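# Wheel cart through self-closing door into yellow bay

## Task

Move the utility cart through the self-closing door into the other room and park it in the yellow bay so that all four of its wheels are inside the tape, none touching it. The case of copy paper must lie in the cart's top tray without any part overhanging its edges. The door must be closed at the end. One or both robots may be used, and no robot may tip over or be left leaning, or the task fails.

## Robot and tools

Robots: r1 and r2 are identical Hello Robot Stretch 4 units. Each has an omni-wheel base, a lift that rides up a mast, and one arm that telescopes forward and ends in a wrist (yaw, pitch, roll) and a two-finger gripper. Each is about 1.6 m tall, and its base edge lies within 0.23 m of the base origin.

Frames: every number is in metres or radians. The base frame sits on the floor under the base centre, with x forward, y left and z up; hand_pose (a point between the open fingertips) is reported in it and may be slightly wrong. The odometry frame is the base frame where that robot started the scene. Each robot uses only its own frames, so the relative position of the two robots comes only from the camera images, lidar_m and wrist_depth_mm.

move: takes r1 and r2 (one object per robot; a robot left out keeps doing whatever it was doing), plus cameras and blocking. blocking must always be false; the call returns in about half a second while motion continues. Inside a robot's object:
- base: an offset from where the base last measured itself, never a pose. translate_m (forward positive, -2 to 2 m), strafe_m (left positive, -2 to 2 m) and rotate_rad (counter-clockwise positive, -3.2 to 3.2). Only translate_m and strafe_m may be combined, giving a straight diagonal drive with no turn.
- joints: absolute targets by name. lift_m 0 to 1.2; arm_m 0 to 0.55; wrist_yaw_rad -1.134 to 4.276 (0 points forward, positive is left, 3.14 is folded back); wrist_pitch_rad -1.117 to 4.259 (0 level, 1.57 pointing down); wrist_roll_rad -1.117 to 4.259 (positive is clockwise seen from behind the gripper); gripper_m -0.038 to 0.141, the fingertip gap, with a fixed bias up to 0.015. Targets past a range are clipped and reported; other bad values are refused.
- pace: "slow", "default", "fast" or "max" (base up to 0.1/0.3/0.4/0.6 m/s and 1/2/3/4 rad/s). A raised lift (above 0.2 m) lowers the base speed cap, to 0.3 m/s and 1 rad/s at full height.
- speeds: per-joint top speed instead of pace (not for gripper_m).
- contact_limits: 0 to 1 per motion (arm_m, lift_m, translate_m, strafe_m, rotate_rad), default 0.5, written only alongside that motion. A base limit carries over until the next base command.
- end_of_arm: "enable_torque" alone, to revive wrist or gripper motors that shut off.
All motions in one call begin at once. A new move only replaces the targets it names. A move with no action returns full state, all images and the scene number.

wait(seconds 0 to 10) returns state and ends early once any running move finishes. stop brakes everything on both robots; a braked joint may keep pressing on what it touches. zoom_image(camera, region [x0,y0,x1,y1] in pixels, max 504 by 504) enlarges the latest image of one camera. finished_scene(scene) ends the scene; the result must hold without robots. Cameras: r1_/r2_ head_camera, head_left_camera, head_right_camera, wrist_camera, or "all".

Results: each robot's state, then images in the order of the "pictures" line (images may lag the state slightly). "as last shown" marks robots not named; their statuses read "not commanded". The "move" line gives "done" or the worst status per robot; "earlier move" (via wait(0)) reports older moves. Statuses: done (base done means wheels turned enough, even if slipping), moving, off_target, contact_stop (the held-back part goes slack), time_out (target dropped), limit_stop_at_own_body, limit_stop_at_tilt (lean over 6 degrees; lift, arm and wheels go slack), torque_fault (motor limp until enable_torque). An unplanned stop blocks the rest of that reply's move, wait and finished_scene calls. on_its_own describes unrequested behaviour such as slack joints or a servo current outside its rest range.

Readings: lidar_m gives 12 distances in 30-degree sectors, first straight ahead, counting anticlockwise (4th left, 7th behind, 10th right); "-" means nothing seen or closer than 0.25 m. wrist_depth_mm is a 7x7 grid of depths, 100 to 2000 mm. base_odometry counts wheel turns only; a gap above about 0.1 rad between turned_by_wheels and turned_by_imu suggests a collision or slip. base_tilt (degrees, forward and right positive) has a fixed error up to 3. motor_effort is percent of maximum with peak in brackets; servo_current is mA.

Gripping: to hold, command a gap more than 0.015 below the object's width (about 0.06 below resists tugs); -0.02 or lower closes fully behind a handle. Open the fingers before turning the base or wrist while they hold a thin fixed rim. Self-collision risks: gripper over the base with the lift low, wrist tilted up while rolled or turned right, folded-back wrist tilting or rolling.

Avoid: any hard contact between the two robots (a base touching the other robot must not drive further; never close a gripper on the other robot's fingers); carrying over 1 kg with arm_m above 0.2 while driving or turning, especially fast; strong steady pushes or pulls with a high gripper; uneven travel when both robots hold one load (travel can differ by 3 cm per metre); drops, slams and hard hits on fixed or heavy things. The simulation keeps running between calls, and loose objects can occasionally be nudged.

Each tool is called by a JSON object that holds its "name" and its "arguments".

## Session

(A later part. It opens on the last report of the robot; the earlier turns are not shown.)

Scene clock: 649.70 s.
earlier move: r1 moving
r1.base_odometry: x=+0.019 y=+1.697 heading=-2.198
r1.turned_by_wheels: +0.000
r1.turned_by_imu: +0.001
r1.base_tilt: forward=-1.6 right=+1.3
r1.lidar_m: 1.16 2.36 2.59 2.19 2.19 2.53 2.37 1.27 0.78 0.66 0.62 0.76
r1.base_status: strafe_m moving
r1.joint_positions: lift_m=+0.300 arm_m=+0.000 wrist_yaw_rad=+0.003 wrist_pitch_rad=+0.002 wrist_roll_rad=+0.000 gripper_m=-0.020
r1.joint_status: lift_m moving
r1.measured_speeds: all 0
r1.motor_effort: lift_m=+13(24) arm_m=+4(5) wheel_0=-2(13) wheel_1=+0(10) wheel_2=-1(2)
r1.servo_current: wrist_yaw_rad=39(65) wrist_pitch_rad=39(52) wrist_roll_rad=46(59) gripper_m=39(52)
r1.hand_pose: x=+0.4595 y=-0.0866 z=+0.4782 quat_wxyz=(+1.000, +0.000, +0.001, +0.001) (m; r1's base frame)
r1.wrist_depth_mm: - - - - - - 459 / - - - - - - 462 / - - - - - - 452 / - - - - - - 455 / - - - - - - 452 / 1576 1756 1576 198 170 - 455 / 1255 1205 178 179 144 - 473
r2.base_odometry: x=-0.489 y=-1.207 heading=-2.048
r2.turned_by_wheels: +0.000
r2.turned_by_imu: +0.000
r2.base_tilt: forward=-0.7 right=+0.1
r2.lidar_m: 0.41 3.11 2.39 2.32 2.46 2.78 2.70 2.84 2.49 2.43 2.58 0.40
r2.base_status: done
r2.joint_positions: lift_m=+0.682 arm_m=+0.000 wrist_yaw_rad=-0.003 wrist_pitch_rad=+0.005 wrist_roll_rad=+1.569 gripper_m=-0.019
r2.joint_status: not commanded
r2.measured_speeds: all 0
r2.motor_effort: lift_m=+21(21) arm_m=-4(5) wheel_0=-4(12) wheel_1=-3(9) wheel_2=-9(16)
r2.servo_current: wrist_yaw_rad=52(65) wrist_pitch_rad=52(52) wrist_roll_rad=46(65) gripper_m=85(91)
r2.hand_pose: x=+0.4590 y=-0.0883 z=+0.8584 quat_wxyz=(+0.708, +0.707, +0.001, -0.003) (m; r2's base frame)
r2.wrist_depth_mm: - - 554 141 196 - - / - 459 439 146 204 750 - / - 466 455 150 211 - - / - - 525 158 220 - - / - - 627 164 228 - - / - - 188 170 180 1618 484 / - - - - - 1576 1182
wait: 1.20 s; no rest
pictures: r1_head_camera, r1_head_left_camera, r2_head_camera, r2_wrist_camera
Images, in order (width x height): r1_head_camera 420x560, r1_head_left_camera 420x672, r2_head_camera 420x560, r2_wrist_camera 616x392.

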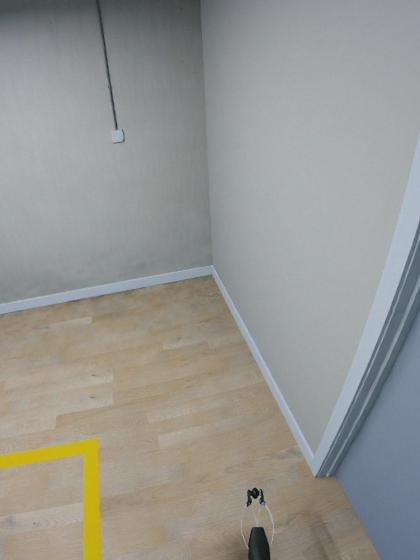

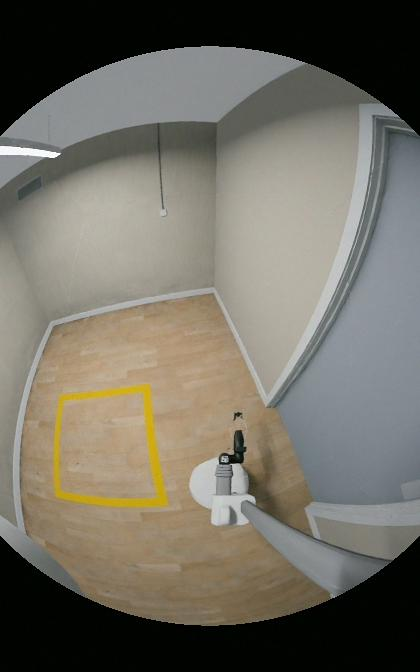

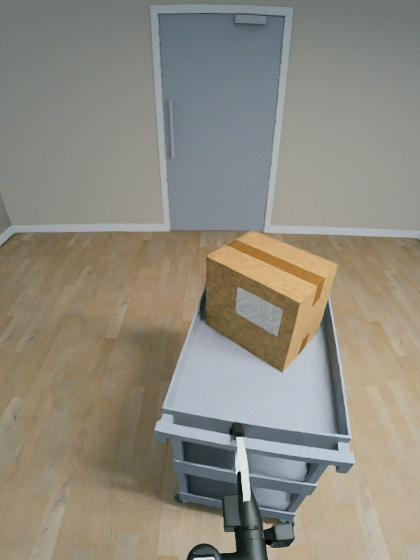

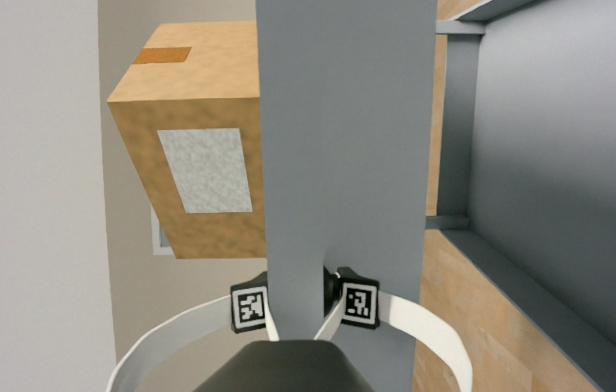

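{"name": "move", "arguments": {"blocking": false, "r1": {"base": {"rotate_rad": -1.46}}, "r2": {"base": {"strafe_m": -0.2}, "pace": "slow"}}}

{"name": "wait", "arguments": {"seconds": 1.8}}

{"name": "wait", "arguments": {"seconds": 0.8, "cameras": ["r1_head_camera", "r1_head_left_camera", "r2_head_camera", "r2_wrist_camera"]}}

Scene clock: 679.30 s.
earlier move: r1 done
move: r1 moving; r2 moving
r1.base_odometry: x=+0.019 y=+1.697 heading=-2.450
r1.turned_by_wheels: -0.252
r1.turned_by_imu: -0.253
r1.base_tilt: forward=-1.6 right=+1.3
r1.lidar_m: 0.82 2.21 2.45 2.31 2.18 2.27 2.47 2.35 0.86 0.71 0.64 0.69
r1.base_status: rotate_rad moving
r1.joint_positions: lift_m=+0.300 arm_m=+0.000 wrist_yaw_rad=+0.003 wrist_pitch_rad=+0.002 wrist_roll_rad=+0.000 gripper_m=-0.020
r1.joint_status: all done
r1.measured_speeds: translate_m=+0.001 strafe_m=-0.001 rotate_rad=-0.975 lift_m=+0.000 arm_m=+0.000 wrist_yaw_rad=+0.000 wrist_pitch_rad=+0.000 wrist_roll_rad=+0.000
r1.motor_effort: lift_m=+13(13) arm_m=+4(5) wheel_0=+6(9) wheel_1=+7(8) wheel_2=+7(7)
r1.servo_current: wrist_yaw_rad=39(59) wrist_pitch_rad=39(52) wrist_roll_rad=33(65) gripper_m=46(52)
r1.hand_pose: x=+0.4595 y=-0.0866 z=+0.4782 quat_wxyz=(+1.000, +0.000, +0.001, +0.001) (m; r1's base frame)
r1.wrist_depth_mm: - - - - - 512 455 / - - - - - 512 459 / - - - - - 512 459 / - - - - - 517 462 / - - - - - 517 466 / 1576 1756 187 198 179 521 466 / 1255 1182 171 147 144 512 462
r2.base_odometry: x=-0.502 y=-1.200 heading=-2.048
r2.turned_by_wheels: +0.000
r2.turned_by_imu: +0.001
r2.base_tilt: forward=-0.7 right=+0.1
r2.lidar_m: 0.42 3.14 2.40 2.33 2.47 2.76 2.72 2.87 2.47 2.40 2.54 0.39
r2.base_status: strafe_m moving
r2.joint_positions: lift_m=+0.682 arm_m=+0.000 wrist_yaw_rad=-0.001 wrist_pitch_rad=+0.005 wrist_roll_rad=+1.569 gripper_m=-0.019
r2.joint_status: not commanded
r2.measured_speeds: translate_m=+0.000 strafe_m=-0.057 rotate_rad=+0.001 lift_m=+0.000 arm_m=+0.000 wrist_yaw_rad=+0.018 wrist_pitch_rad=+0.000 wrist_roll_rad=+0.000
r2.motor_effort: lift_m=+21(21) arm_m=-4(4) wheel_0=+10(11) wheel_1=-7(9) wheel_2=-1(6)
r2.servo_current: wrist_yaw_rad=39(59) wrist_pitch_rad=46(52) wrist_roll_rad=65(65) gripper_m=85(85)
r2.hand_pose: x=+0.4592 y=-0.0876 z=+0.8584 quat_wxyz=(+0.708, +0.707, +0.002, -0.002) (m; r2's base frame)
r2.wrist_depth_mm: - - 544 139 194 - - / - 455 433 144 201 759 - / - 466 452 149 210 - - / - - 530 156 218 - - / - - 627 163 228 - - / - - 188 169 180 1618 480 / - - - - - 1618 1205
pictures: none

Scene clock: 680.80 s.
earlier move: r1 done; r2 moving
r1.base_odometry: x=+0.019 y=+1.697 heading=+2.626
r1.turned_by_wheels: -1.208
r1.turned_by_imu: -1.215
r1.base_tilt: forward=-1.6 right=+1.2
r1.lidar_m: 0.64 0.66 0.79 1.45 2.37 2.43 2.19 2.23 2.61 2.34 1.03 0.75
r1.base_status: done
r1.joint_positions: lift_m=+0.300 arm_m=+0.000 wrist_yaw_rad=+0.003 wrist_pitch_rad=+0.002 wrist_roll_rad=+0.000 gripper_m=-0.020
r1.joint_status: all done
r1.measured_speeds: all 0
r1.motor_effort: lift_m=+14(14) arm_m=+5(5) wheel_0=+3(9) wheel_1=+1(8) wheel_2=+2(8)
r1.servo_current: wrist_yaw_rad=46(59) wrist_pitch_rad=46(52) wrist_roll_rad=46(65) gripper_m=39(52)
r1.hand_pose: x=+0.4594 y=-0.0867 z=+0.4781 quat_wxyz=(+1.000, +0.000, +0.001, +0.001) (m; r1's base frame)
r1.wrist_depth_mm: 421 436 455 477 500 521 452 / 421 439 455 473 496 521 452 / 424 439 462 477 500 517 452 / 424 439 455 477 504 517 455 / 418 439 459 477 504 521 455 / 424 439 452 198 504 525 459 / 424 436 180 183 162 504 459
r2.base_odometry: x=-0.628 y=-1.135 heading=-2.048
r2.turned_by_wheels: +0.000
r2.turned_by_imu: +0.000
r2.base_tilt: forward=-0.7 right=+0.1
r2.lidar_m: 0.39 3.28 2.56 2.47 2.62 2.79 2.70 2.86 2.34 2.27 2.42 0.43
r2.base_status: strafe_m moving
r2.joint_positions: lift_m=+0.682 arm_m=+0.000 wrist_yaw_rad=+0.002 wrist_pitch_rad=+0.005 wrist_roll_rad=+1.569 gripper_m=-0.019
r2.joint_status: not commanded
r2.measured_speeds: translate_m=+0.000 strafe_m=-0.101 rotate_rad=-0.001 lift_m=+0.000 arm_m=+0.000 wrist_yaw_rad=+0.000 wrist_pitch_rad=+0.000 wrist_roll_rad=+0.000
r2.motor_effort: lift_m=+21(21) arm_m=-4(4) wheel_0=+6(14) wheel_1=-4(9) wheel_2=+0(6)
r2.servo_current: wrist_yaw_rad=33(59) wrist_pitch_rad=39(52) wrist_roll_rad=46(65) gripper_m=78(85)
r2.hand_pose: x=+0.4595 y=-0.0869 z=+0.8584 quat_wxyz=(+0.708, +0.707, +0.003, -0.001) (m; r2's base frame)
r2.wrist_depth_mm: - - - 163 220 1618 - / - - 609 165 224 798 - / - 500 459 167 226 820 - / - - 488 168 229 831 - / - - 549 170 231 842 - / - - 188 172 179 - - / - - - - 236 1756 488
wait: 1.50 of 1.8 s (r1 has come to rest)
pictures: none

Scene clock: 681.60 s.
earlier move: r2 moving
r1.base_odometry: x=+0.019 y=+1.697 heading=+2.626
r1.turned_by_wheels: +0.000
r1.turned_by_imu: +0.000
r1.base_tilt: forward=-1.6 right=+1.3
r1.lidar_m: 0.65 0.65 0.76 1.47 2.40 2.43 2.20 2.24 2.60 2.35 1.03 0.74
r1.base_status: done
r1.joint_positions: lift_m=+0.300 arm_m=+0.000 wrist_yaw_rad=+0.003 wrist_pitch_rad=+0.002 wrist_roll_rad=+0.000 gripper_m=-0.020
r1.joint_status: all done
r1.measured_speeds: all 0
r1.motor_effort: lift_m=+14(14) arm_m=+4(5) wheel_0=+2(9) wheel_1=+1(8) wheel_2=+2(8)
r1.servo_current: wrist_yaw_rad=39(65) wrist_pitch_rad=46(52) wrist_roll_rad=52(65) gripper_m=39(52)
r1.hand_pose: x=+0.4594 y=-0.0867 z=+0.4781 quat_wxyz=(+1.000, +0.000, +0.001, +0.001) (m; r1's base frame)
r1.wrist_depth_mm: 418 436 455 477 504 517 455 / 418 436 455 477 500 521 455 / 421 436 459 477 500 517 455 / 421 436 459 477 504 525 459 / 418 439 455 480 504 517 459 / 424 439 449 198 504 521 459 / 427 436 180 184 162 504 455
r2.base_odometry: x=-0.666 y=-1.115 heading=-2.048
r2.turned_by_wheels: +0.000
r2.turned_by_imu: +0.000
r2.base_tilt: forward=-0.7 right=+0.1
r2.lidar_m: 0.36 0.43 2.59 2.50 2.64 2.79 2.71 2.84 2.28 2.23 2.37 0.44
r2.base_status: strafe_m moving
r2.joint_positions: lift_m=+0.682 arm_m=+0.000 wrist_yaw_rad=+0.002 wrist_pitch_rad=+0.005 wrist_roll_rad=+1.569 gripper_m=-0.019
r2.joint_status: not commanded
r2.measured_speeds: translate_m=+0.000 strafe_m=-0.009 rotate_rad=+0.001 lift_m=+0.000 arm_m=+0.000 wrist_yaw_rad=+0.000 wrist_pitch_rad=+0.000 wrist_roll_rad=+0.000
r2.motor_effort: lift_m=+21(21) arm_m=-4(4) wheel_0=+5(14) wheel_1=-5(9) wheel_2=+0(6)
r2.servo_current: wrist_yaw_rad=52(59) wrist_pitch_rad=39(52) wrist_roll_rad=39(65) gripper_m=85(85)
r2.hand_pose: x=+0.4595 y=-0.0869 z=+0.8584 quat_wxyz=(+0.708, +0.707, +0.003, -0.001) (m; r2's base frame)
r2.wrist_depth_mm: - - - 172 231 1661 484 / - - - 171 232 798 - / - - 488 172 233 820 - / - - 477 172 231 820 - / - - 525 172 233 831 - / - - 189 172 179 - - / - - - - 234 - -
wait: 0.80 s; no rest
pictures: r1_head_camera, r1_head_left_camera, r2_head_camera, r2_wrist_camera
Images, in order (width x height): r1_head_camera 420x560, r1_head_left_camera 420x672, r2_head_camera 420x560, r2_wrist_camera 616x392.

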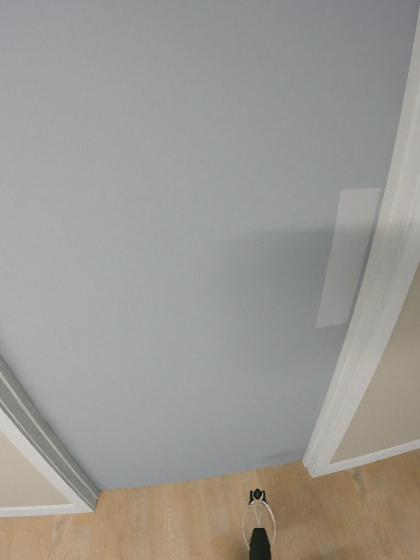

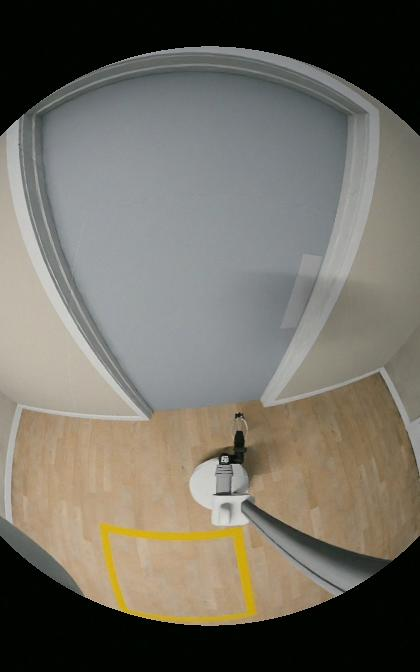

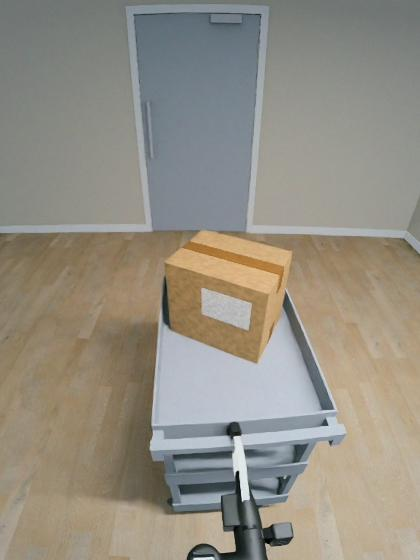

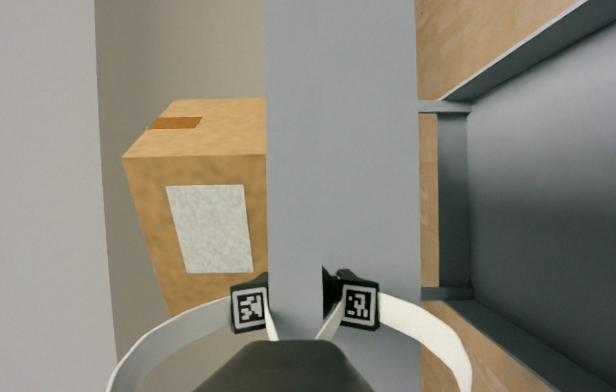

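{"name": "move", "arguments": {"blocking": false, "r1": {"base": {"rotate_rad": 0.4}, "joints": {"arm_m": 0.2}}, "r2": {"base": {"translate_m": 0.5, "strafe_m": 0.06}, "pace": "slow"}}}

{"name": "wait", "arguments": {"seconds": 0.9}}

{"name": "move", "arguments": {"blocking": false, "r1": {"base": {"translate_m": -0.047, "strafe_m": -0.174}}}}

{"name": "wait", "arguments": {"seconds": 1.3, "cameras": ["r1_head_camera", "r2_head_camera"]}}

Scene clock: 704.97 s.
earlier move: r2 done
move: r1 moving; r2 moving
r1.base_odometry: x=+0.019 y=+1.697 heading=+2.872
r1.turned_by_wheels: +0.246
r1.turned_by_imu: +0.247
r1.base_tilt: forward=-1.6 right=+1.2
r1.lidar_m: 0.65 0.71 0.92 2.35 2.51 2.26 2.20 2.38 2.36 1.82 0.76 0.66
r1.base_status: rotate_rad moving
r1.joint_positions: lift_m=+0.300 arm_m=+0.051 wrist_yaw_rad=+0.002 wrist_pitch_rad=+0.002 wrist_roll_rad=+0.000 gripper_m=-0.020
r1.joint_status: arm_m moving
r1.measured_speeds: translate_m=+0.002 strafe_m=-0.001 rotate_rad=+0.839 lift_m=+0.000 arm_m=+0.195 wrist_yaw_rad=+0.000 wrist_pitch_rad=+0.000 wrist_roll_rad=+0.000
r1.motor_effort: lift_m=+14(14) arm_m=+5(6) wheel_0=-6(10) wheel_1=-5(7) wheel_2=-4(8)
r1.servo_current: wrist_yaw_rad=39(65) wrist_pitch_rad=52(52) wrist_roll_rad=59(59) gripper_m=39(46)
r1.hand_pose: x=+0.5101 y=-0.0867 z=+0.4781 quat_wxyz=(+1.000, +0.000, +0.001, +0.001) (m; r1's base frame)
r1.wrist_depth_mm: 404 399 399 397 394 392 389 / 404 402 399 399 397 397 392 / 404 404 399 402 394 394 394 / 407 404 404 399 399 399 394 / 407 407 402 402 402 397 394 / 407 404 402 198 399 399 399 / 410 407 180 407 170 397 397
r2.base_odometry: x=-0.671 y=-1.127 heading=-2.048
r2.turned_by_wheels: +0.000
r2.turned_by_imu: +0.000
r2.base_tilt: forward=-0.7 right=+0.1
r2.lidar_m: 0.39 3.29 2.57 2.50 2.66 2.79 2.73 2.90 2.29 2.21 2.35 0.44
r2.base_status: translate_m moving; strafe_m moving
r2.joint_positions: lift_m=+0.682 arm_m=+0.000 wrist_yaw_rad=+0.000 wrist_pitch_rad=+0.005 wrist_roll_rad=+1.569 gripper_m=-0.019
r2.joint_status: not commanded
r2.measured_speeds: translate_m=+0.049 strafe_m=+0.006 rotate_rad=-0.002 lift_m=+0.000 arm_m=+0.000 wrist_yaw_rad=-0.012 wrist_pitch_rad=+0.000 wrist_roll_rad=+0.000
r2.motor_effort: lift_m=+21(21) arm_m=-4(4) wheel_0=+9(10) wheel_1=+7(8) wheel_2=-14(14)
r2.servo_current: wrist_yaw_rad=59(59) wrist_pitch_rad=46(52) wrist_roll_rad=46(65) gripper_m=85(85)
r2.hand_pose: x=+0.4593 y=-0.0873 z=+0.8584 quat_wxyz=(+0.708, +0.707, +0.002, -0.002) (m; r2's base frame)
r2.wrist_depth_mm: - - - 174 234 1618 504 / - - - 233 233 1576 - / - - 500 173 233 831 - / - - 477 173 232 842 - / - - 521 173 232 831 - / - - 188 172 179 - - / - - - - 231 1576 500
pictures: none

Scene clock: 705.87 s.
earlier move: r1 moving; r2 moving
r1.base_odometry: x=+0.019 y=+1.697 heading=+3.025
r1.turned_by_wheels: +0.154
r1.turned_by_imu: +0.155
r1.base_tilt: forward=-1.6 right=+1.2
r1.lidar_m: 0.65 0.74 1.13 2.37 2.62 2.19 2.20 2.56 2.37 1.27 0.77 0.65
r1.base_status: done
r1.joint_positions: lift_m=+0.300 arm_m=+0.200 wrist_yaw_rad=+0.002 wrist_pitch_rad=+0.002 wrist_roll_rad=+0.000 gripper_m=-0.020
r1.joint_status: arm_m moving
r1.measured_speeds: translate_m=+0.000 strafe_m=+0.000 rotate_rad=+0.000 lift_m=+0.000 arm_m=+0.011 wrist_yaw_rad=+0.000 wrist_pitch_rad=+0.000 wrist_roll_rad=+0.000
r1.motor_effort: lift_m=+14(14) arm_m=+6(8) wheel_0=-2(10) wheel_1=-1(7) wheel_2=+0(8)
r1.servo_current: wrist_yaw_rad=52(78) wrist_pitch_rad=39(52) wrist_roll_rad=52(59) gripper_m=46(46)
r1.hand_pose: x=+0.6593 y=-0.0867 z=+0.4781 quat_wxyz=(+1.000, +0.000, +0.001, +0.001) (m; r1's base frame)
r1.wrist_depth_mm: 286 271 255 241 228 217 209 / 290 273 256 241 229 218 211 / 293 273 257 243 231 219 211 / 291 272 257 244 230 219 212 / 294 276 259 243 231 219 213 / 297 277 256 199 229 221 211 / 297 276 254 184 161 219 213
r2.base_odometry: x=-0.698 y=-1.200 heading=-2.048
r2.turned_by_wheels: +0.000
r2.turned_by_imu: +0.000
r2.base_tilt: forward=-0.7 right=+0.1
r2.lidar_m: 0.40 3.18 2.56 2.51 2.60 2.90 2.77 2.98 2.31 2.25 2.38 0.43
r2.base_status: translate_m moving; strafe_m moving
r2.joint_positions: lift_m=+0.682 arm_m=+0.000 wrist_yaw_rad=-0.001 wrist_pitch_rad=+0.005 wrist_roll_rad=+1.569 gripper_m=-0.019
r2.joint_status: not commanded
r2.measured_speeds: translate_m=+0.099 strafe_m=+0.011 rotate_rad=-0.002 lift_m=+0.000 arm_m=+0.000 wrist_yaw_rad=-0.001 wrist_pitch_rad=+0.000 wrist_roll_rad=+0.000
r2.motor_effort: lift_m=+21(21) arm_m=-4(4) wheel_0=+7(10) wheel_1=+5(8) wheel_2=-11(14)
r2.servo_current: wrist_yaw_rad=46(59) wrist_pitch_rad=39(52) wrist_roll_rad=39(65) gripper_m=78(85)
r2.hand_pose: x=+0.4592 y=-0.0878 z=+0.8584 quat_wxyz=(+0.708, +0.707, +0.001, -0.002) (m; r2's base frame)
r2.wrist_depth_mm: - - - 167 227 1661 - / - - - 227 228 750 - / - - 462 169 229 820 - / - - 480 170 230 842 - / - - 535 172 231 831 - / - - 188 172 179 - - / - - - - 235 1576 480
wait: 0.90 s; no rest
pictures: none

Scene clock: 706.37 s.
earlier move: r1 done; r2 moving
move: r1 moving
r1.base_odometry: x=+0.031 y=+1.727 heading=+3.026
r1.turned_by_wheels: +0.000
r1.turned_by_imu: +0.000
r1.base_tilt: forward=-1.6 right=+1.3
r1.lidar_m: 0.65 0.75 1.14 2.40 2.59 2.19 2.19 2.54 2.34 1.28 0.74 0.65
r1.base_status: translate_m moving; strafe_m moving
r1.joint_positions: lift_m=+0.300 arm_m=+0.200 wrist_yaw_rad=+0.002 wrist_pitch_rad=+0.002 wrist_roll_rad=+0.000 gripper_m=-0.020
r1.joint_status: all done
r1.measured_speeds: translate_m=-0.034 strafe_m=-0.120 rotate_rad=+0.005 lift_m=+0.000 arm_m=+0.000 wrist_yaw_rad=+0.000 wrist_pitch_rad=+0.000 wrist_roll_rad=+0.000
r1.motor_effort: lift_m=+14(14) arm_m=+5(5) wheel_0=+8(9) wheel_1=-9(10) wheel_2=+4(5)
r1.servo_current: wrist_yaw_rad=52(65) wrist_pitch_rad=39(46) wrist_roll_rad=39(65) gripper_m=52(52)
r1.hand_pose: x=+0.6594 y=-0.0867 z=+0.4781 quat_wxyz=(+1.000, +0.000, +0.001, +0.001) (m; r1's base frame)
r1.wrist_depth_mm: 289 273 255 243 229 217 210 / 291 272 256 242 229 219 211 / 293 273 257 243 231 220 211 / 291 274 259 244 231 220 212 / 294 276 258 244 232 220 213 / 296 277 258 199 229 221 213 / 298 277 255 183 154 218 213
r2.base_odometry: x=-0.716 y=-1.247 heading=-2.048
r2.turned_by_wheels: +0.000
r2.turned_by_imu: +0.000
r2.base_tilt: forward=-0.7 right=+0.1
r2.lidar_m: 0.41 3.14 2.58 2.51 2.62 2.90 2.85 2.99 2.31 2.24 2.39 0.41
r2.base_status: translate_m moving; strafe_m moving
r2.joint_positions: lift_m=+0.682 arm_m=+0.000 wrist_yaw_rad=-0.002 wrist_pitch_rad=+0.005 wrist_roll_rad=+1.569 gripper_m=-0.019
r2.joint_status: not commanded
r2.measured_speeds: translate_m=+0.100 strafe_m=+0.010 rotate_rad=+0.005 lift_m=+0.000 arm_m=+0.000 wrist_yaw_rad=+0.000 wrist_pitch_rad=+0.000 wrist_roll_rad=+0.000
r2.motor_effort: lift_m=+21(21) arm_m=-4(4) wheel_0=+3(7) wheel_1=+6(7) wheel_2=-11(12)
r2.servo_current: wrist_yaw_rad=39(65) wrist_pitch_rad=39(52) wrist_roll_rad=46(59) gripper_m=85(85)
r2.hand_pose: x=+0.4592 y=-0.0879 z=+0.8584 quat_wxyz=(+0.708, +0.707, +0.001, -0.002) (m; r2's base frame)
r2.wrist_depth_mm: - - - 164 222 1661 - / - - 621 166 224 750 - / - 504 462 167 227 831 - / - - 488 169 229 842 - / - - 539 170 231 842 - / - - 188 172 180 - - / - - - - 236 1618 492
pictures: none

Scene clock: 707.67 s.
earlier move: r1 moving; r2 moving
r1.base_odometry: x=+0.086 y=+1.865 heading=+3.026
r1.turned_by_wheels: +0.000
r1.turned_by_imu: -0.001
r1.base_tilt: forward=-1.6 right=+1.3
r1.lidar_m: 0.65 0.77 1.13 2.53 2.63 2.19 2.18 2.52 2.20 1.29 0.70 0.66
r1.base_status: translate_m moving; strafe_m moving
r1.joint_positions: lift_m=+0.300 arm_m=+0.200 wrist_yaw_rad=+0.002 wrist_pitch_rad=+0.002 wrist_roll_rad=+0.000 gripper_m=-0.020
r1.joint_status: all done
r1.measured_speeds: all 0
r1.motor_effort: lift_m=+14(14) arm_m=+5(5) wheel_0=+6(10) wheel_1=+1(11) wheel_2=+0(5)
r1.servo_current: wrist_yaw_rad=46(65) wrist_pitch_rad=46(52) wrist_roll_rad=39(65) gripper_m=46(52)
r1.hand_pose: x=+0.6594 y=-0.0867 z=+0.4781 quat_wxyz=(+1.000, +0.000, +0.001, +0.001) (m; r1's base frame)
r1.wrist_depth_mm: 290 274 259 248 235 225 217 / 293 277 263 249 236 224 217 / 296 279 263 249 238 227 219 / 296 277 264 249 238 226 220 / 300 281 265 251 239 227 220 / 296 281 263 198 236 229 220 / 298 282 183 247 170 226 220
r2.base_odometry: x=-0.761 y=-1.368 heading=-2.048
r2.turned_by_wheels: +0.000
r2.turned_by_imu: +0.000
r2.base_tilt: forward=-0.7 right=+0.1
r2.lidar_m: 0.40 3.03 2.55 2.46 2.61 3.05 2.99 3.05 2.34 2.24 2.41 0.41
r2.base_status: translate_m moving; strafe_m moving
r2.joint_positions: lift_m=+0.682 arm_m=+0.000 wrist_yaw_rad=-0.002 wrist_pitch_rad=+0.005 wrist_roll_rad=+1.569 gripper_m=-0.019
r2.joint_status: not commanded
r2.measured_speeds: translate_m=+0.101 strafe_m=+0.010 rotate_rad=+0.006 lift_m=+0.000 arm_m=+0.000 wrist_yaw_rad=+0.000 wrist_pitch_rad=+0.000 wrist_roll_rad=+0.000
r2.motor_effort: lift_m=+21(21) arm_m=-4(4) wheel_0=+3(7) wheel_1=+6(7) wheel_2=-11(12)
r2.servo_current: wrist_yaw_rad=46(65) wrist_pitch_rad=46(52) wrist_roll_rad=59(59) gripper_m=85(91)
r2.hand_pose: x=+0.4592 y=-0.0879 z=+0.8584 quat_wxyz=(+0.708, +0.707, +0.001, -0.002) (m; r2's base frame)
r2.wrist_depth_mm: - - - 157 214 1537 - / - - 549 159 217 - - / - 459 452 163 223 809 - / - - 500 165 227 820 - / - - 559 169 230 831 - / - - 187 172 178 1756 - / - - - - - 1576 488
wait: 1.30 s; no rest
pictures: r1_head_camera, r2_head_camera
Images, in order (width x height): r1_head_camera 420x560, r2_head_camera 420x560.

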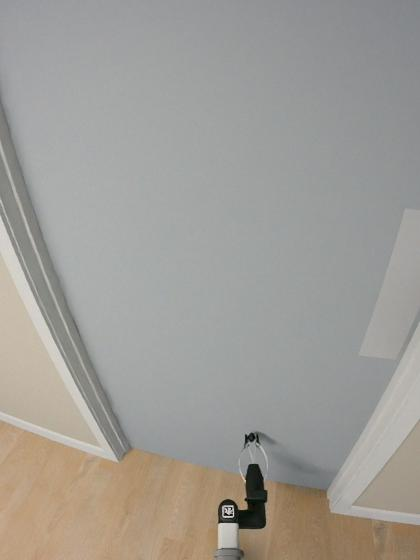

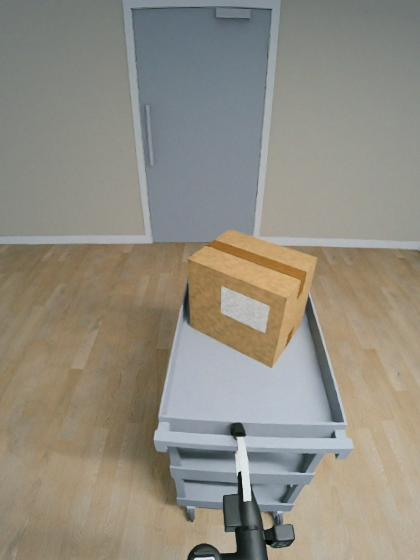

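{"name": "move", "arguments": {"blocking": false, "r1": {"base": {"translate_m": 0.69, "strafe_m": -0.215}, "pace": "slow", "contact_limits": {"translate_m": 0.9}}}}

{"name": "wait", "arguments": {"seconds": 4, "cameras": ["r1_head_camera"]}}

{"name": "wait", "arguments": {"seconds": 2.5, "cameras": ["r1_head_camera", "r1_head_left_camera", "r2_head_camera"]}}

Scene clock: 717.53 s.
earlier move: r1 done; r2 done
move: r1 moving
r1.base_odometry: x=+0.074 y=+1.870 heading=+3.026
r1.turned_by_wheels: +0.000
r1.turned_by_imu: +0.000
r1.base_tilt: forward=-1.6 right=+1.3
r1.lidar_m: 0.66 0.73 1.12 2.54 2.60 2.20 2.18 2.56 2.19 1.25 0.66 0.65
r1.base_status: translate_m moving; strafe_m moving
r1.joint_positions: lift_m=+0.300 arm_m=+0.200 wrist_yaw_rad=+0.002 wrist_pitch_rad=+0.002 wrist_roll_rad=+0.000 gripper_m=-0.020
r1.joint_status: not commanded
r1.measured_speeds: translate_m=+0.048 strafe_m=-0.015 rotate_rad=+0.000 lift_m=+0.000 arm_m=+0.000 wrist_yaw_rad=+0.000 wrist_pitch_rad=+0.000 wrist_roll_rad=+0.000
r1.motor_effort: lift_m=+14(14) arm_m=+5(5) wheel_0=+6(9) wheel_1=+2(5) wheel_2=-5(6)
r1.servo_current: wrist_yaw_rad=46(59) wrist_pitch_rad=52(52) wrist_roll_rad=46(59) gripper_m=46(46)
r1.contact_limits: translate_m 0.9
r1.hand_pose: x=+0.6594 y=-0.0867 z=+0.4781 quat_wxyz=(+1.000, +0.000, +0.001, +0.001) (m; r1's base frame)
r1.wrist_depth_mm: 277 264 249 236 225 214 208 / 279 265 250 236 226 216 208 / 279 265 251 237 227 216 209 / 282 267 252 239 229 216 210 / 283 267 252 238 228 217 210 / 283 268 251 198 226 218 211 / 286 270 249 237 179 215 211
r2.base_odometry: x=-0.843 y=-1.587 heading=-2.048
r2.turned_by_wheels: +0.000
r2.turned_by_imu: +0.000
r2.base_tilt: forward=-0.7 right=+0.1
r2.lidar_m: 0.41 2.77 2.51 2.43 2.57 3.27 3.22 3.14 2.39 2.31 2.47 0.40
r2.base_status: done
r2.joint_positions: lift_m=+0.682 arm_m=+0.000 wrist_yaw_rad=-0.002 wrist_pitch_rad=+0.005 wrist_roll_rad=+1.569 gripper_m=-0.019
r2.joint_status: not commanded
r2.measured_speeds: all 0
r2.motor_effort: lift_m=+21(21) arm_m=-4(4) wheel_0=+2(2) wheel_1=+4(4) wheel_2=-8(8)
r2.servo_current: wrist_yaw_rad=46(59) wrist_pitch_rad=46(52) wrist_roll_rad=52(52) gripper_m=85(85)
r2.hand_pose: x=+0.4591 y=-0.0879 z=+0.8584 quat_wxyz=(+0.708, +0.707, +0.001, -0.003) (m; r2's base frame)
r2.wrist_depth_mm: - - - 144 198 - - / - 496 452 148 206 759 - / - 466 452 153 213 - - / - - 521 158 220 831 - / - - 609 165 228 - - / - - 187 170 179 1576 492 / - - - - - 1618 1182
pictures: none

Scene clock: 721.53 s.
earlier move: r1 moving
r1.base_odometry: x=-0.282 y=+2.028 heading=+3.026
r1.turned_by_wheels: +0.000
r1.turned_by_imu: +0.023
r1.base_tilt: forward=-1.6 right=+1.3
r1.lidar_m: 0.58 0.56 0.71 2.57 2.97 2.56 2.58 2.53 2.17 0.44 0.36 0.67
r1.base_status: translate_m moving; strafe_m moving
r1.joint_positions: lift_m=+0.300 arm_m=+0.200 wrist_yaw_rad=-0.005 wrist_pitch_rad=+0.002 wrist_roll_rad=+0.000 gripper_m=-0.020
r1.joint_status: not commanded
r1.measured_speeds: translate_m=+0.099 strafe_m=-0.036 rotate_rad=-0.001 lift_m=+0.000 arm_m=+0.000 wrist_yaw_rad=+0.000 wrist_pitch_rad=+0.000 wrist_roll_rad=+0.000
r1.motor_effort: lift_m=+14(14) arm_m=+7(13) wheel_0=+12(25) wheel_1=+8(15) wheel_2=-20(24)
r1.servo_current: wrist_yaw_rad=52(85) wrist_pitch_rad=46(52) wrist_roll_rad=46(65) gripper_m=39(52)
r1.contact_limits: translate_m 0.9
r1.hand_pose: x=+0.6585 y=-0.0889 z=+0.4781 quat_wxyz=(+1.000, +0.000, +0.001, -0.003) (m; r1's base frame)
r1.wrist_depth_mm: 191 203 217 233 252 274 300 / 192 204 217 234 252 274 294 / 192 204 218 235 252 274 294 / 193 204 217 234 253 277 297 / 193 204 219 235 253 276 300 / 191 204 189 199 255 277 298 / 191 198 218 155 169 281 303
r2.base_odometry: x=-0.843 y=-1.587 heading=-2.048
r2.turned_by_wheels: +0.000
r2.turned_by_imu: +0.001
r2.base_tilt: forward=-0.7 right=+0.0
r2.lidar_m: 0.40 2.75 2.50 2.41 2.60 3.30 3.22 3.14 2.38 2.31 2.46 0.41
r2.base_status: done
r2.joint_positions: lift_m=+0.682 arm_m=+0.000 wrist_yaw_rad=-0.002 wrist_pitch_rad=+0.005 wrist_roll_rad=+1.569 gripper_m=-0.019
r2.joint_status: not commanded
r2.measured_speeds: all 0
r2.motor_effort: lift_m=+21(21) arm_m=-4(4) wheel_0=+2(2) wheel_1=+4(4) wheel_2=-7(8)
r2.servo_current: wrist_yaw_rad=39(65) wrist_pitch_rad=46(52) wrist_roll_rad=65(65) gripper_m=85(85)
r2.hand_pose: x=+0.4591 y=-0.0879 z=+0.8584 quat_wxyz=(+0.708, +0.707, +0.001, -0.003) (m; r2's base frame)
r2.wrist_depth_mm: - - - 144 199 - - / - 500 452 148 206 741 - / - 462 455 153 213 - - / - - 517 158 220 831 - / - - 597 165 228 - - / - - 189 170 179 1618 496 / - - - - - 1537 1182
wait: 4.00 s; no rest
pictures: r1_head_camera
Images, in order (width x height): r1_head_camera 420x560.

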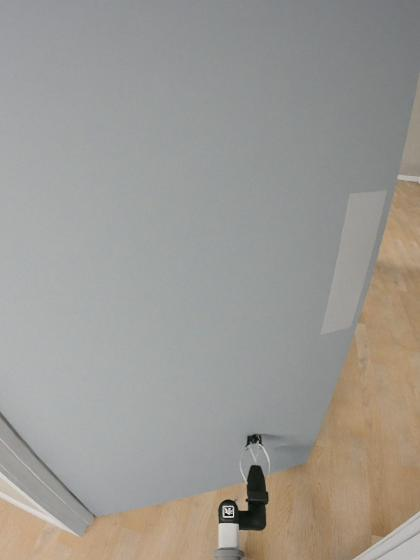

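Scene clock: 724.03 s.
earlier move: r1 moving
r1.base_odometry: x=-0.510 y=+2.129 heading=+3.025
r1.turned_by_wheels: -0.001
r1.turned_by_imu: -0.004
r1.base_tilt: forward=-1.6 right=+1.3
r1.lidar_m: 0.51 0.48 0.53 0.71 2.96 2.85 2.83 2.52 0.27 0.25 2.49 0.72
r1.base_status: translate_m moving; strafe_m moving
r1.joint_positions: lift_m=+0.300 arm_m=+0.200 wrist_yaw_rad=-0.008 wrist_pitch_rad=+0.002 wrist_roll_rad=+0.000 gripper_m=-0.020
r1.joint_status: not commanded
r1.measured_speeds: translate_m=+0.096 strafe_m=-0.032 rotate_rad=+0.002 lift_m=+0.000 arm_m=+0.000 wrist_yaw_rad=+0.000 wrist_pitch_rad=+0.000 wrist_roll_rad=+0.000
r1.motor_effort: lift_m=+14(14) arm_m=+7(13) wheel_0=+3(25) wheel_1=+4(15) wheel_2=-17(24)
r1.servo_current: wrist_yaw_rad=59(85) wrist_pitch_rad=46(52) wrist_roll_rad=52(65) gripper_m=46(52)
r1.contact_limits: translate_m 0.9
r1.hand_pose: x=+0.6583 y=-0.0897 z=+0.4781 quat_wxyz=(+1.000, +0.000, +0.001, -0.004) (m; r1's base frame)
r1.wrist_depth_mm: 167 184 208 239 279 - - / 165 185 208 238 278 - - / 165 185 208 239 279 - - / 166 186 209 239 279 - - / 166 185 210 241 281 - - / 169 186 199 199 274 1618 1661 / 171 179 180 182 180 1060 1205
r2.base_odometry: x=-0.843 y=-1.587 heading=-2.048
r2.turned_by_wheels: +0.000
r2.turned_by_imu: +0.000
r2.base_tilt: forward=-0.7 right=+0.1
r2.lidar_m: 0.40 2.77 2.50 2.42 2.57 3.29 3.25 3.16 2.38 2.31 2.47 0.42
r2.base_status: done
r2.joint_positions: lift_m=+0.682 arm_m=+0.000 wrist_yaw_rad=-0.002 wrist_pitch_rad=+0.005 wrist_roll_rad=+1.569 gripper_m=-0.019
r2.joint_status: not commanded
r2.measured_speeds: all 0
r2.motor_effort: lift_m=+21(21) arm_m=-4(4) wheel_0=+2(2) wheel_1=+4(4) wheel_2=-7(8)
r2.servo_current: wrist_yaw_rad=59(65) wrist_pitch_rad=33(52) wrist_roll_rad=33(65) gripper_m=78(85)
r2.hand_pose: x=+0.4591 y=-0.0879 z=+0.8584 quat_wxyz=(+0.708, +0.707, +0.001, -0.003) (m; r2's base frame)
r2.wrist_depth_mm: - - - 144 199 - - / - 504 449 149 206 750 - / - 462 452 153 213 - - / - 1808 521 158 220 842 - / - - 609 165 229 - - / - - 188 170 180 1618 492 / - - - - - 1618 1182
wait: 2.50 s; no rest
pictures: r1_head_camera, r1_head_left_camera, r2_head_camera
Images, in order (width x height): r1_head_camera 420x560, r1_head_left_camera 420x672, r2_head_camera 420x560.

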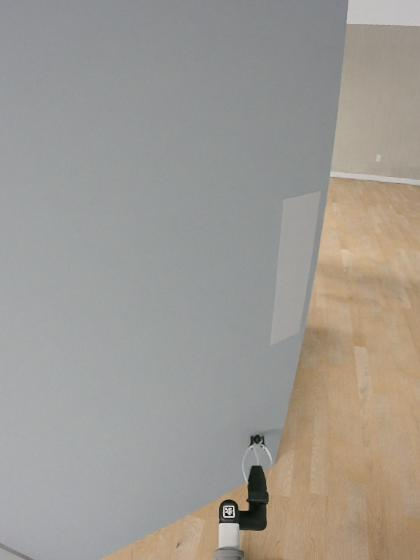

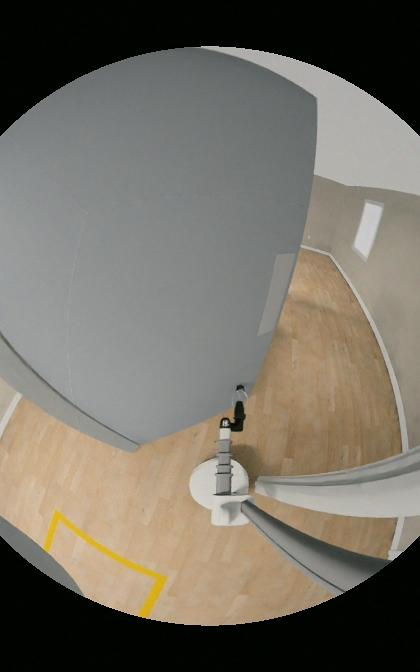

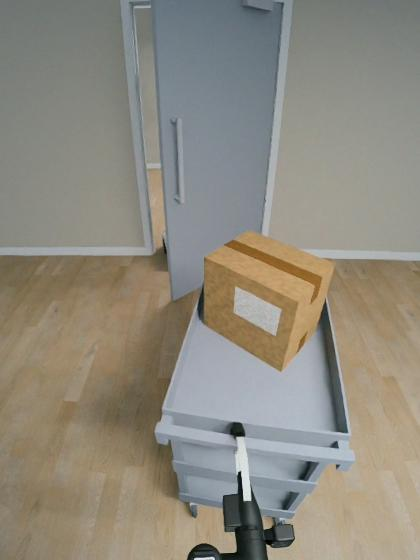

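{"name": "move", "arguments": {"blocking": false, "r1": {"base": {"translate_m": 0.25, "strafe_m": 0.255}, "pace": "slow", "contact_limits": {"translate_m": 0.9}}}}

{"name": "wait", "arguments": {"seconds": 3.5, "cameras": ["r1_head_camera", "r1_head_left_camera", "r2_head_camera"]}}

Scene clock: 734.97 s.
earlier move: r1 done
move: r1 moving
r1.base_odometry: x=-0.585 y=+2.150 heading=+3.023
r1.turned_by_wheels: -0.002
r1.turned_by_imu: -0.003
r1.base_tilt: forward=-1.6 right=+1.3
r1.lidar_m: 0.50 0.45 0.49 0.64 2.95 2.91 2.90 2.85 0.26 0.26 2.49 4.19
r1.base_status: translate_m moving; strafe_m moving
r1.joint_positions: lift_m=+0.300 arm_m=+0.200 wrist_yaw_rad=-0.009 wrist_pitch_rad=+0.002 wrist_roll_rad=+0.000 gripper_m=-0.020
r1.joint_status: not commanded
r1.measured_speeds: translate_m=+0.036 strafe_m=+0.035 rotate_rad=+0.000 lift_m=+0.000 arm_m=+0.000 wrist_yaw_rad=-0.004 wrist_pitch_rad=+0.000 wrist_roll_rad=+0.000
r1.motor_effort: lift_m=+14(14) arm_m=+7(7) wheel_0=-12(12) wheel_1=+5(8) wheel_2=-16(20)
r1.servo_current: wrist_yaw_rad=65(72) wrist_pitch_rad=46(46) wrist_roll_rad=39(52) gripper_m=46(52)
r1.contact_limits: translate_m 0.9
r1.hand_pose: x=+0.6582 y=-0.0901 z=+0.4781 quat_wxyz=(+1.000, +0.000, +0.001, -0.005) (m; r1's base frame)
r1.wrist_depth_mm: 159 178 204 238 277 - - / 157 178 205 239 279 - - / 160 179 205 239 278 - - / 158 185 209 240 281 - - / 158 179 206 240 279 - - / 158 180 198 199 181 1661 1661 / 161 176 177 163 180 1078 1182
r2: as last shown
r2.turned_by_imu: +0.001
r2.lidar_m: 0.41 2.78 2.49 2.42 2.60 3.29 3.24 3.12 2.37 2.30 2.46 0.41
r2.servo_current: wrist_yaw_rad=46(52) wrist_pitch_rad=46(52) wrist_roll_rad=46(59) gripper_m=78(85)
r2.wrist_depth_mm: - - - 143 198 - - / - 500 452 148 206 750 - / - 462 452 153 213 - - / - 549 521 158 220 831 - / - - 615 166 228 - - / - - 189 170 180 1576 496 / - - - - - 1576 1182
pictures: none

Scene clock: 738.47 s.
earlier move: r1 moving
r1.base_odometry: x=-0.841 y=+1.944 heading=+3.022
r1.turned_by_wheels: -0.001
r1.turned_by_imu: -0.007
r1.base_tilt: forward=-1.6 right=+1.3
r1.lidar_m: 0.38 0.30 0.25 0.30 0.49 3.04 3.08 2.95 0.59 2.46 2.79 1.40
r1.base_status: translate_m moving; strafe_m moving
r1.joint_positions: lift_m=+0.300 arm_m=+0.200 wrist_yaw_rad=-0.017 wrist_pitch_rad=+0.002 wrist_roll_rad=+0.000 gripper_m=-0.020
r1.joint_status: not commanded
r1.measured_speeds: translate_m=+0.041 strafe_m=+0.041 rotate_rad=-0.001 lift_m=+0.000 arm_m=+0.000 wrist_yaw_rad=+0.000 wrist_pitch_rad=+0.000 wrist_roll_rad=+0.000
r1.motor_effort: lift_m=+14(14) arm_m=+7(7) wheel_0=-16(22) wheel_1=+0(8) wheel_2=-16(22)
r1.servo_current: wrist_yaw_rad=98(124) wrist_pitch_rad=52(52) wrist_roll_rad=52(72) gripper_m=46(52)
r1.contact_limits: translate_m 0.9
r1.hand_pose: x=+0.6575 y=-0.0924 z=+0.4781 quat_wxyz=(+1.000, +0.000, +0.001, -0.009) (m; r1's base frame)
r1.wrist_depth_mm: - 156 186 253 - - - / 123 147 186 254 - - - / 123 147 195 252 - - - / 124 147 186 254 - - - / 114 147 187 253 - - - / 123 146 179 200 181 1661 1576 / 126 142 168 185 322 134 1182
r2.base_odometry: x=-0.843 y=-1.587 heading=-2.048
r2.turned_by_wheels: +0.000
r2.turned_by_imu: +0.000
r2.base_tilt: forward=-0.7 right=+0.1
r2.lidar_m: 0.42 2.77 2.52 2.41 2.58 3.29 3.22 3.14 2.37 2.32 2.46 0.41
r2.base_status: not commanded
r2.joint_positions: lift_m=+0.682 arm_m=+0.000 wrist_yaw_rad=-0.002 wrist_pitch_rad=+0.005 wrist_roll_rad=+1.569 gripper_m=-0.019
r2.joint_status: not commanded
r2.measured_speeds: all 0
r2.motor_effort: lift_m=+21(21) arm_m=-4(4) wheel_0=+1(2) wheel_1=+4(4) wheel_2=-7(8)
r2.servo_current: wrist_yaw_rad=39(65) wrist_pitch_rad=46(52) wrist_roll_rad=59(59) gripper_m=85(91)
r2.hand_pose: x=+0.4591 y=-0.0879 z=+0.8584 quat_wxyz=(+0.708, +0.707, +0.001, -0.003) (m; r2's base frame)
r2.wrist_depth_mm: - - - 143 199 - - / - 500 452 148 206 750 - / - 462 452 153 213 - - / - 549 521 158 220 820 - / - - 603 164 229 - - / - - 188 170 179 1661 496 / - - - - - 1618 1182
wait: 3.50 s; no rest
pictures: r1_head_camera, r1_head_left_camera, r2_head_camera
Images, in order (width x height): r1_head_camera 420x560, r1_head_left_camera 420x672, r2_head_camera 420x560.

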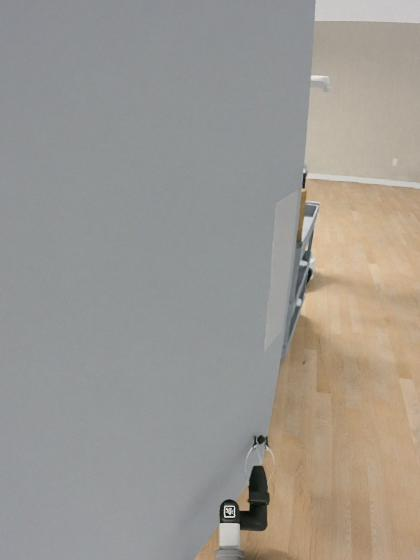

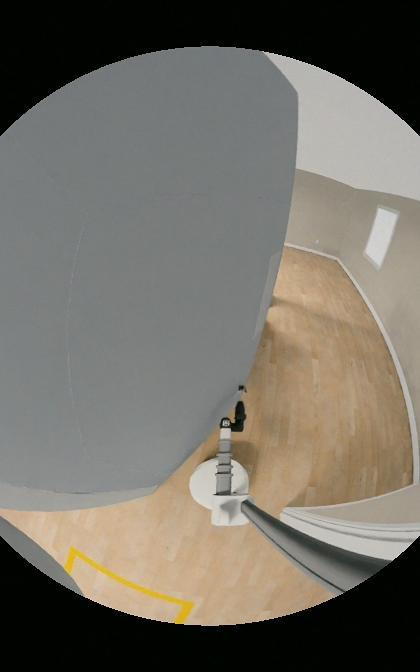

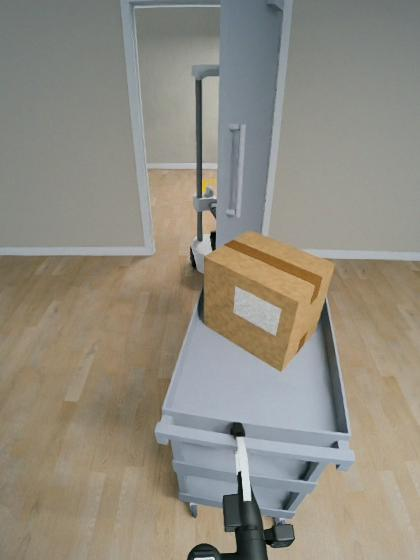

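{"name": "move", "arguments": {"blocking": false, "r1": {"base": {"rotate_rad": 0.5}, "pace": "slow", "contact_limits": {"rotate_rad": 1.0}}}}

{"name": "wait", "arguments": {"seconds": 1.5, "cameras": ["r1_head_camera", "r1_head_left_camera", "r2_head_camera"]}}

Scene clock: 745.43 s.
earlier move: r1 done
move: r1 moving
r1.base_odometry: x=-0.852 y=+1.935 heading=-3.137
r1.turned_by_wheels: +0.124
r1.turned_by_imu: +0.115
r1.base_tilt: forward=-1.5 right=+1.2
r1.lidar_m: 0.36 0.27 0.26 0.32 3.06 3.07 3.09 0.64 0.61 2.48 3.02 0.73
r1.base_status: rotate_rad moving
r1.joint_positions: lift_m=+0.300 arm_m=+0.200 wrist_yaw_rad=-0.025 wrist_pitch_rad=+0.002 wrist_roll_rad=+0.000 gripper_m=-0.020
r1.joint_status: not commanded
r1.measured_speeds: translate_m=+0.001 strafe_m=-0.002 rotate_rad=+0.487 lift_m=+0.000 arm_m=+0.000 wrist_yaw_rad=-0.008 wrist_pitch_rad=+0.000 wrist_roll_rad=+0.000
r1.motor_effort: lift_m=+14(14) arm_m=+8(8) wheel_0=-25(27) wheel_1=-15(16) wheel_2=-28(28)
r1.servo_current: wrist_yaw_rad=169(169) wrist_pitch_rad=39(46) wrist_roll_rad=46(52) gripper_m=46(46)
r1.contact_limits: rotate_rad 1
r1.hand_pose: x=+0.6566 y=-0.0947 z=+0.4781 quat_wxyz=(+1.000, +0.000, +0.001, -0.013) (m; r1's base frame)
r1.wrist_depth_mm: 105 129 163 220 317 - - / 106 133 163 220 293 - - / 106 133 163 220 312 - - / 109 133 163 220 310 - - / 109 129 163 219 309 - - / 108 133 156 184 177 1808 1618 / 105 128 143 179 180 1025 1182
r2: as last shown
r2.lidar_m: 0.39 2.75 2.49 2.41 2.59 3.26 3.23 3.14 2.36 2.32 2.46 0.39
r2.servo_current: wrist_yaw_rad=46(59) wrist_pitch_rad=46(52) wrist_roll_rad=52(59) gripper_m=78(91)
r2.wrist_depth_mm: - - - 144 199 - - / - 496 452 148 206 750 - / - 462 452 153 213 - - / - - 517 158 220 831 - / - - 603 165 229 - - / - - 189 171 179 1618 496 / - - - - - 1618 1182
pictures: none

Scene clock: 746.73 s.
earlier move: r1 done
r1.base_odometry: x=-0.853 y=+1.935 heading=-2.762
r1.turned_by_wheels: +0.375
r1.turned_by_imu: +0.320
r1.base_tilt: forward=-1.6 right=+1.3
r1.lidar_m: 0.44 0.34 0.33 0.42 3.11 3.08 3.07 0.58 1.52 2.69 4.12 0.80
r1.base_status: done
r1.joint_positions: lift_m=+0.300 arm_m=+0.200 wrist_yaw_rad=-0.021 wrist_pitch_rad=+0.002 wrist_roll_rad=+0.000 gripper_m=-0.020
r1.joint_status: not commanded
r1.measured_speeds: all 0
r1.on_its_own: wrist_yaw_rad is at rest, and its servo_current (130 mA) is outside its rest range (0 to 104 mA)
r1.motor_effort: lift_m=+14(14) arm_m=+6(8) wheel_0=-10(30) wheel_1=-3(16) wheel_2=-8(30)
r1.servo_current: wrist_yaw_rad=130(176) wrist_pitch_rad=46(52) wrist_roll_rad=39(65) gripper_m=39(52)
r1.contact_limits: rotate_rad 1
r1.hand_pose: x=+0.6572 y=-0.0934 z=+0.4781 quat_wxyz=(+1.000, +0.000, +0.001, -0.010) (m; r1's base frame)
r1.wrist_depth_mm: 140 167 199 255 351 - - / 137 167 200 255 353 - - / 140 163 198 254 351 - - / 137 163 198 254 351 - - / 140 163 199 254 349 - - / 139 163 183 200 334 1499 - / 139 154 176 167 298 128 1025
r2.base_odometry: x=-0.843 y=-1.587 heading=-2.048
r2.turned_by_wheels: +0.000
r2.turned_by_imu: +0.000
r2.base_tilt: forward=-0.7 right=+0.1
r2.lidar_m: 0.40 2.75 2.47 2.43 2.55 3.27 3.22 3.12 2.37 2.30 2.47 0.40
r2.base_status: not commanded
r2.joint_positions: lift_m=+0.682 arm_m=+0.000 wrist_yaw_rad=-0.002 wrist_pitch_rad=+0.005 wrist_roll_rad=+1.569 gripper_m=-0.019
r2.joint_status: not commanded
r2.measured_speeds: all 0
r2.motor_effort: lift_m=+21(21) arm_m=-4(4) wheel_0=+2(2) wheel_1=+4(4) wheel_2=-7(8)
r2.servo_current: wrist_yaw_rad=59(59) wrist_pitch_rad=52(52) wrist_roll_rad=46(65) gripper_m=78(91)
r2.hand_pose: x=+0.4591 y=-0.0879 z=+0.8584 quat_wxyz=(+0.708, +0.707, +0.001, -0.003) (m; r2's base frame)
r2.wrist_depth_mm: - - - 144 199 - - / - 496 449 148 206 741 - / - 462 452 153 213 - - / - - 521 158 220 831 - / - - 609 165 229 - - / - - 188 170 180 1576 496 / - - - - - 1576 1182
wait: 1.30 of 1.5 s (r1 has come to rest)
pictures: r1_head_camera, r1_head_left_camera, r2_head_camera
Images, in order (width x height): r1_head_camera 420x560, r1_head_left_camera 420x672, r2_head_camera 420x560.

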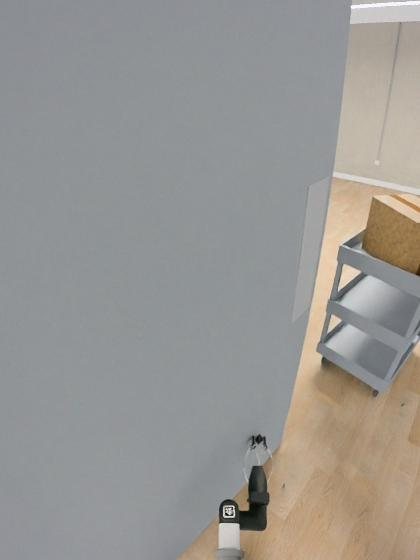

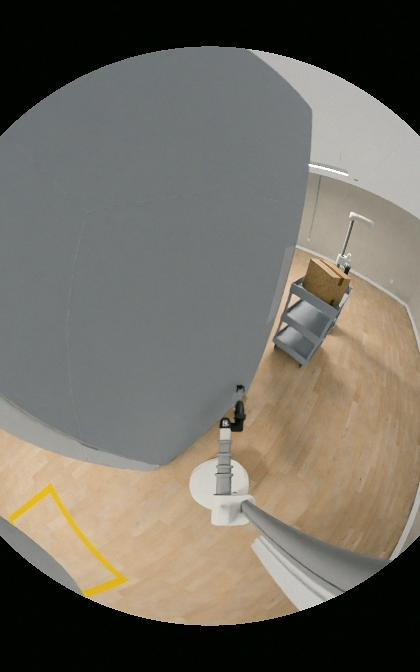

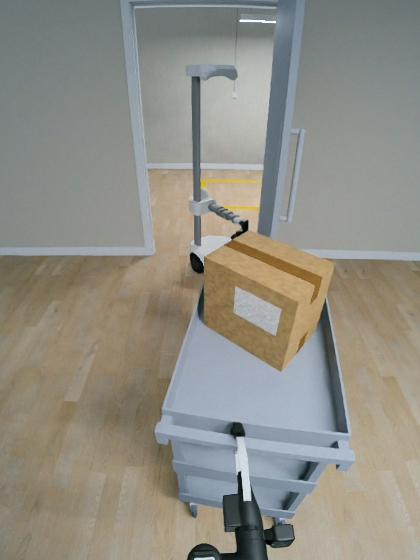

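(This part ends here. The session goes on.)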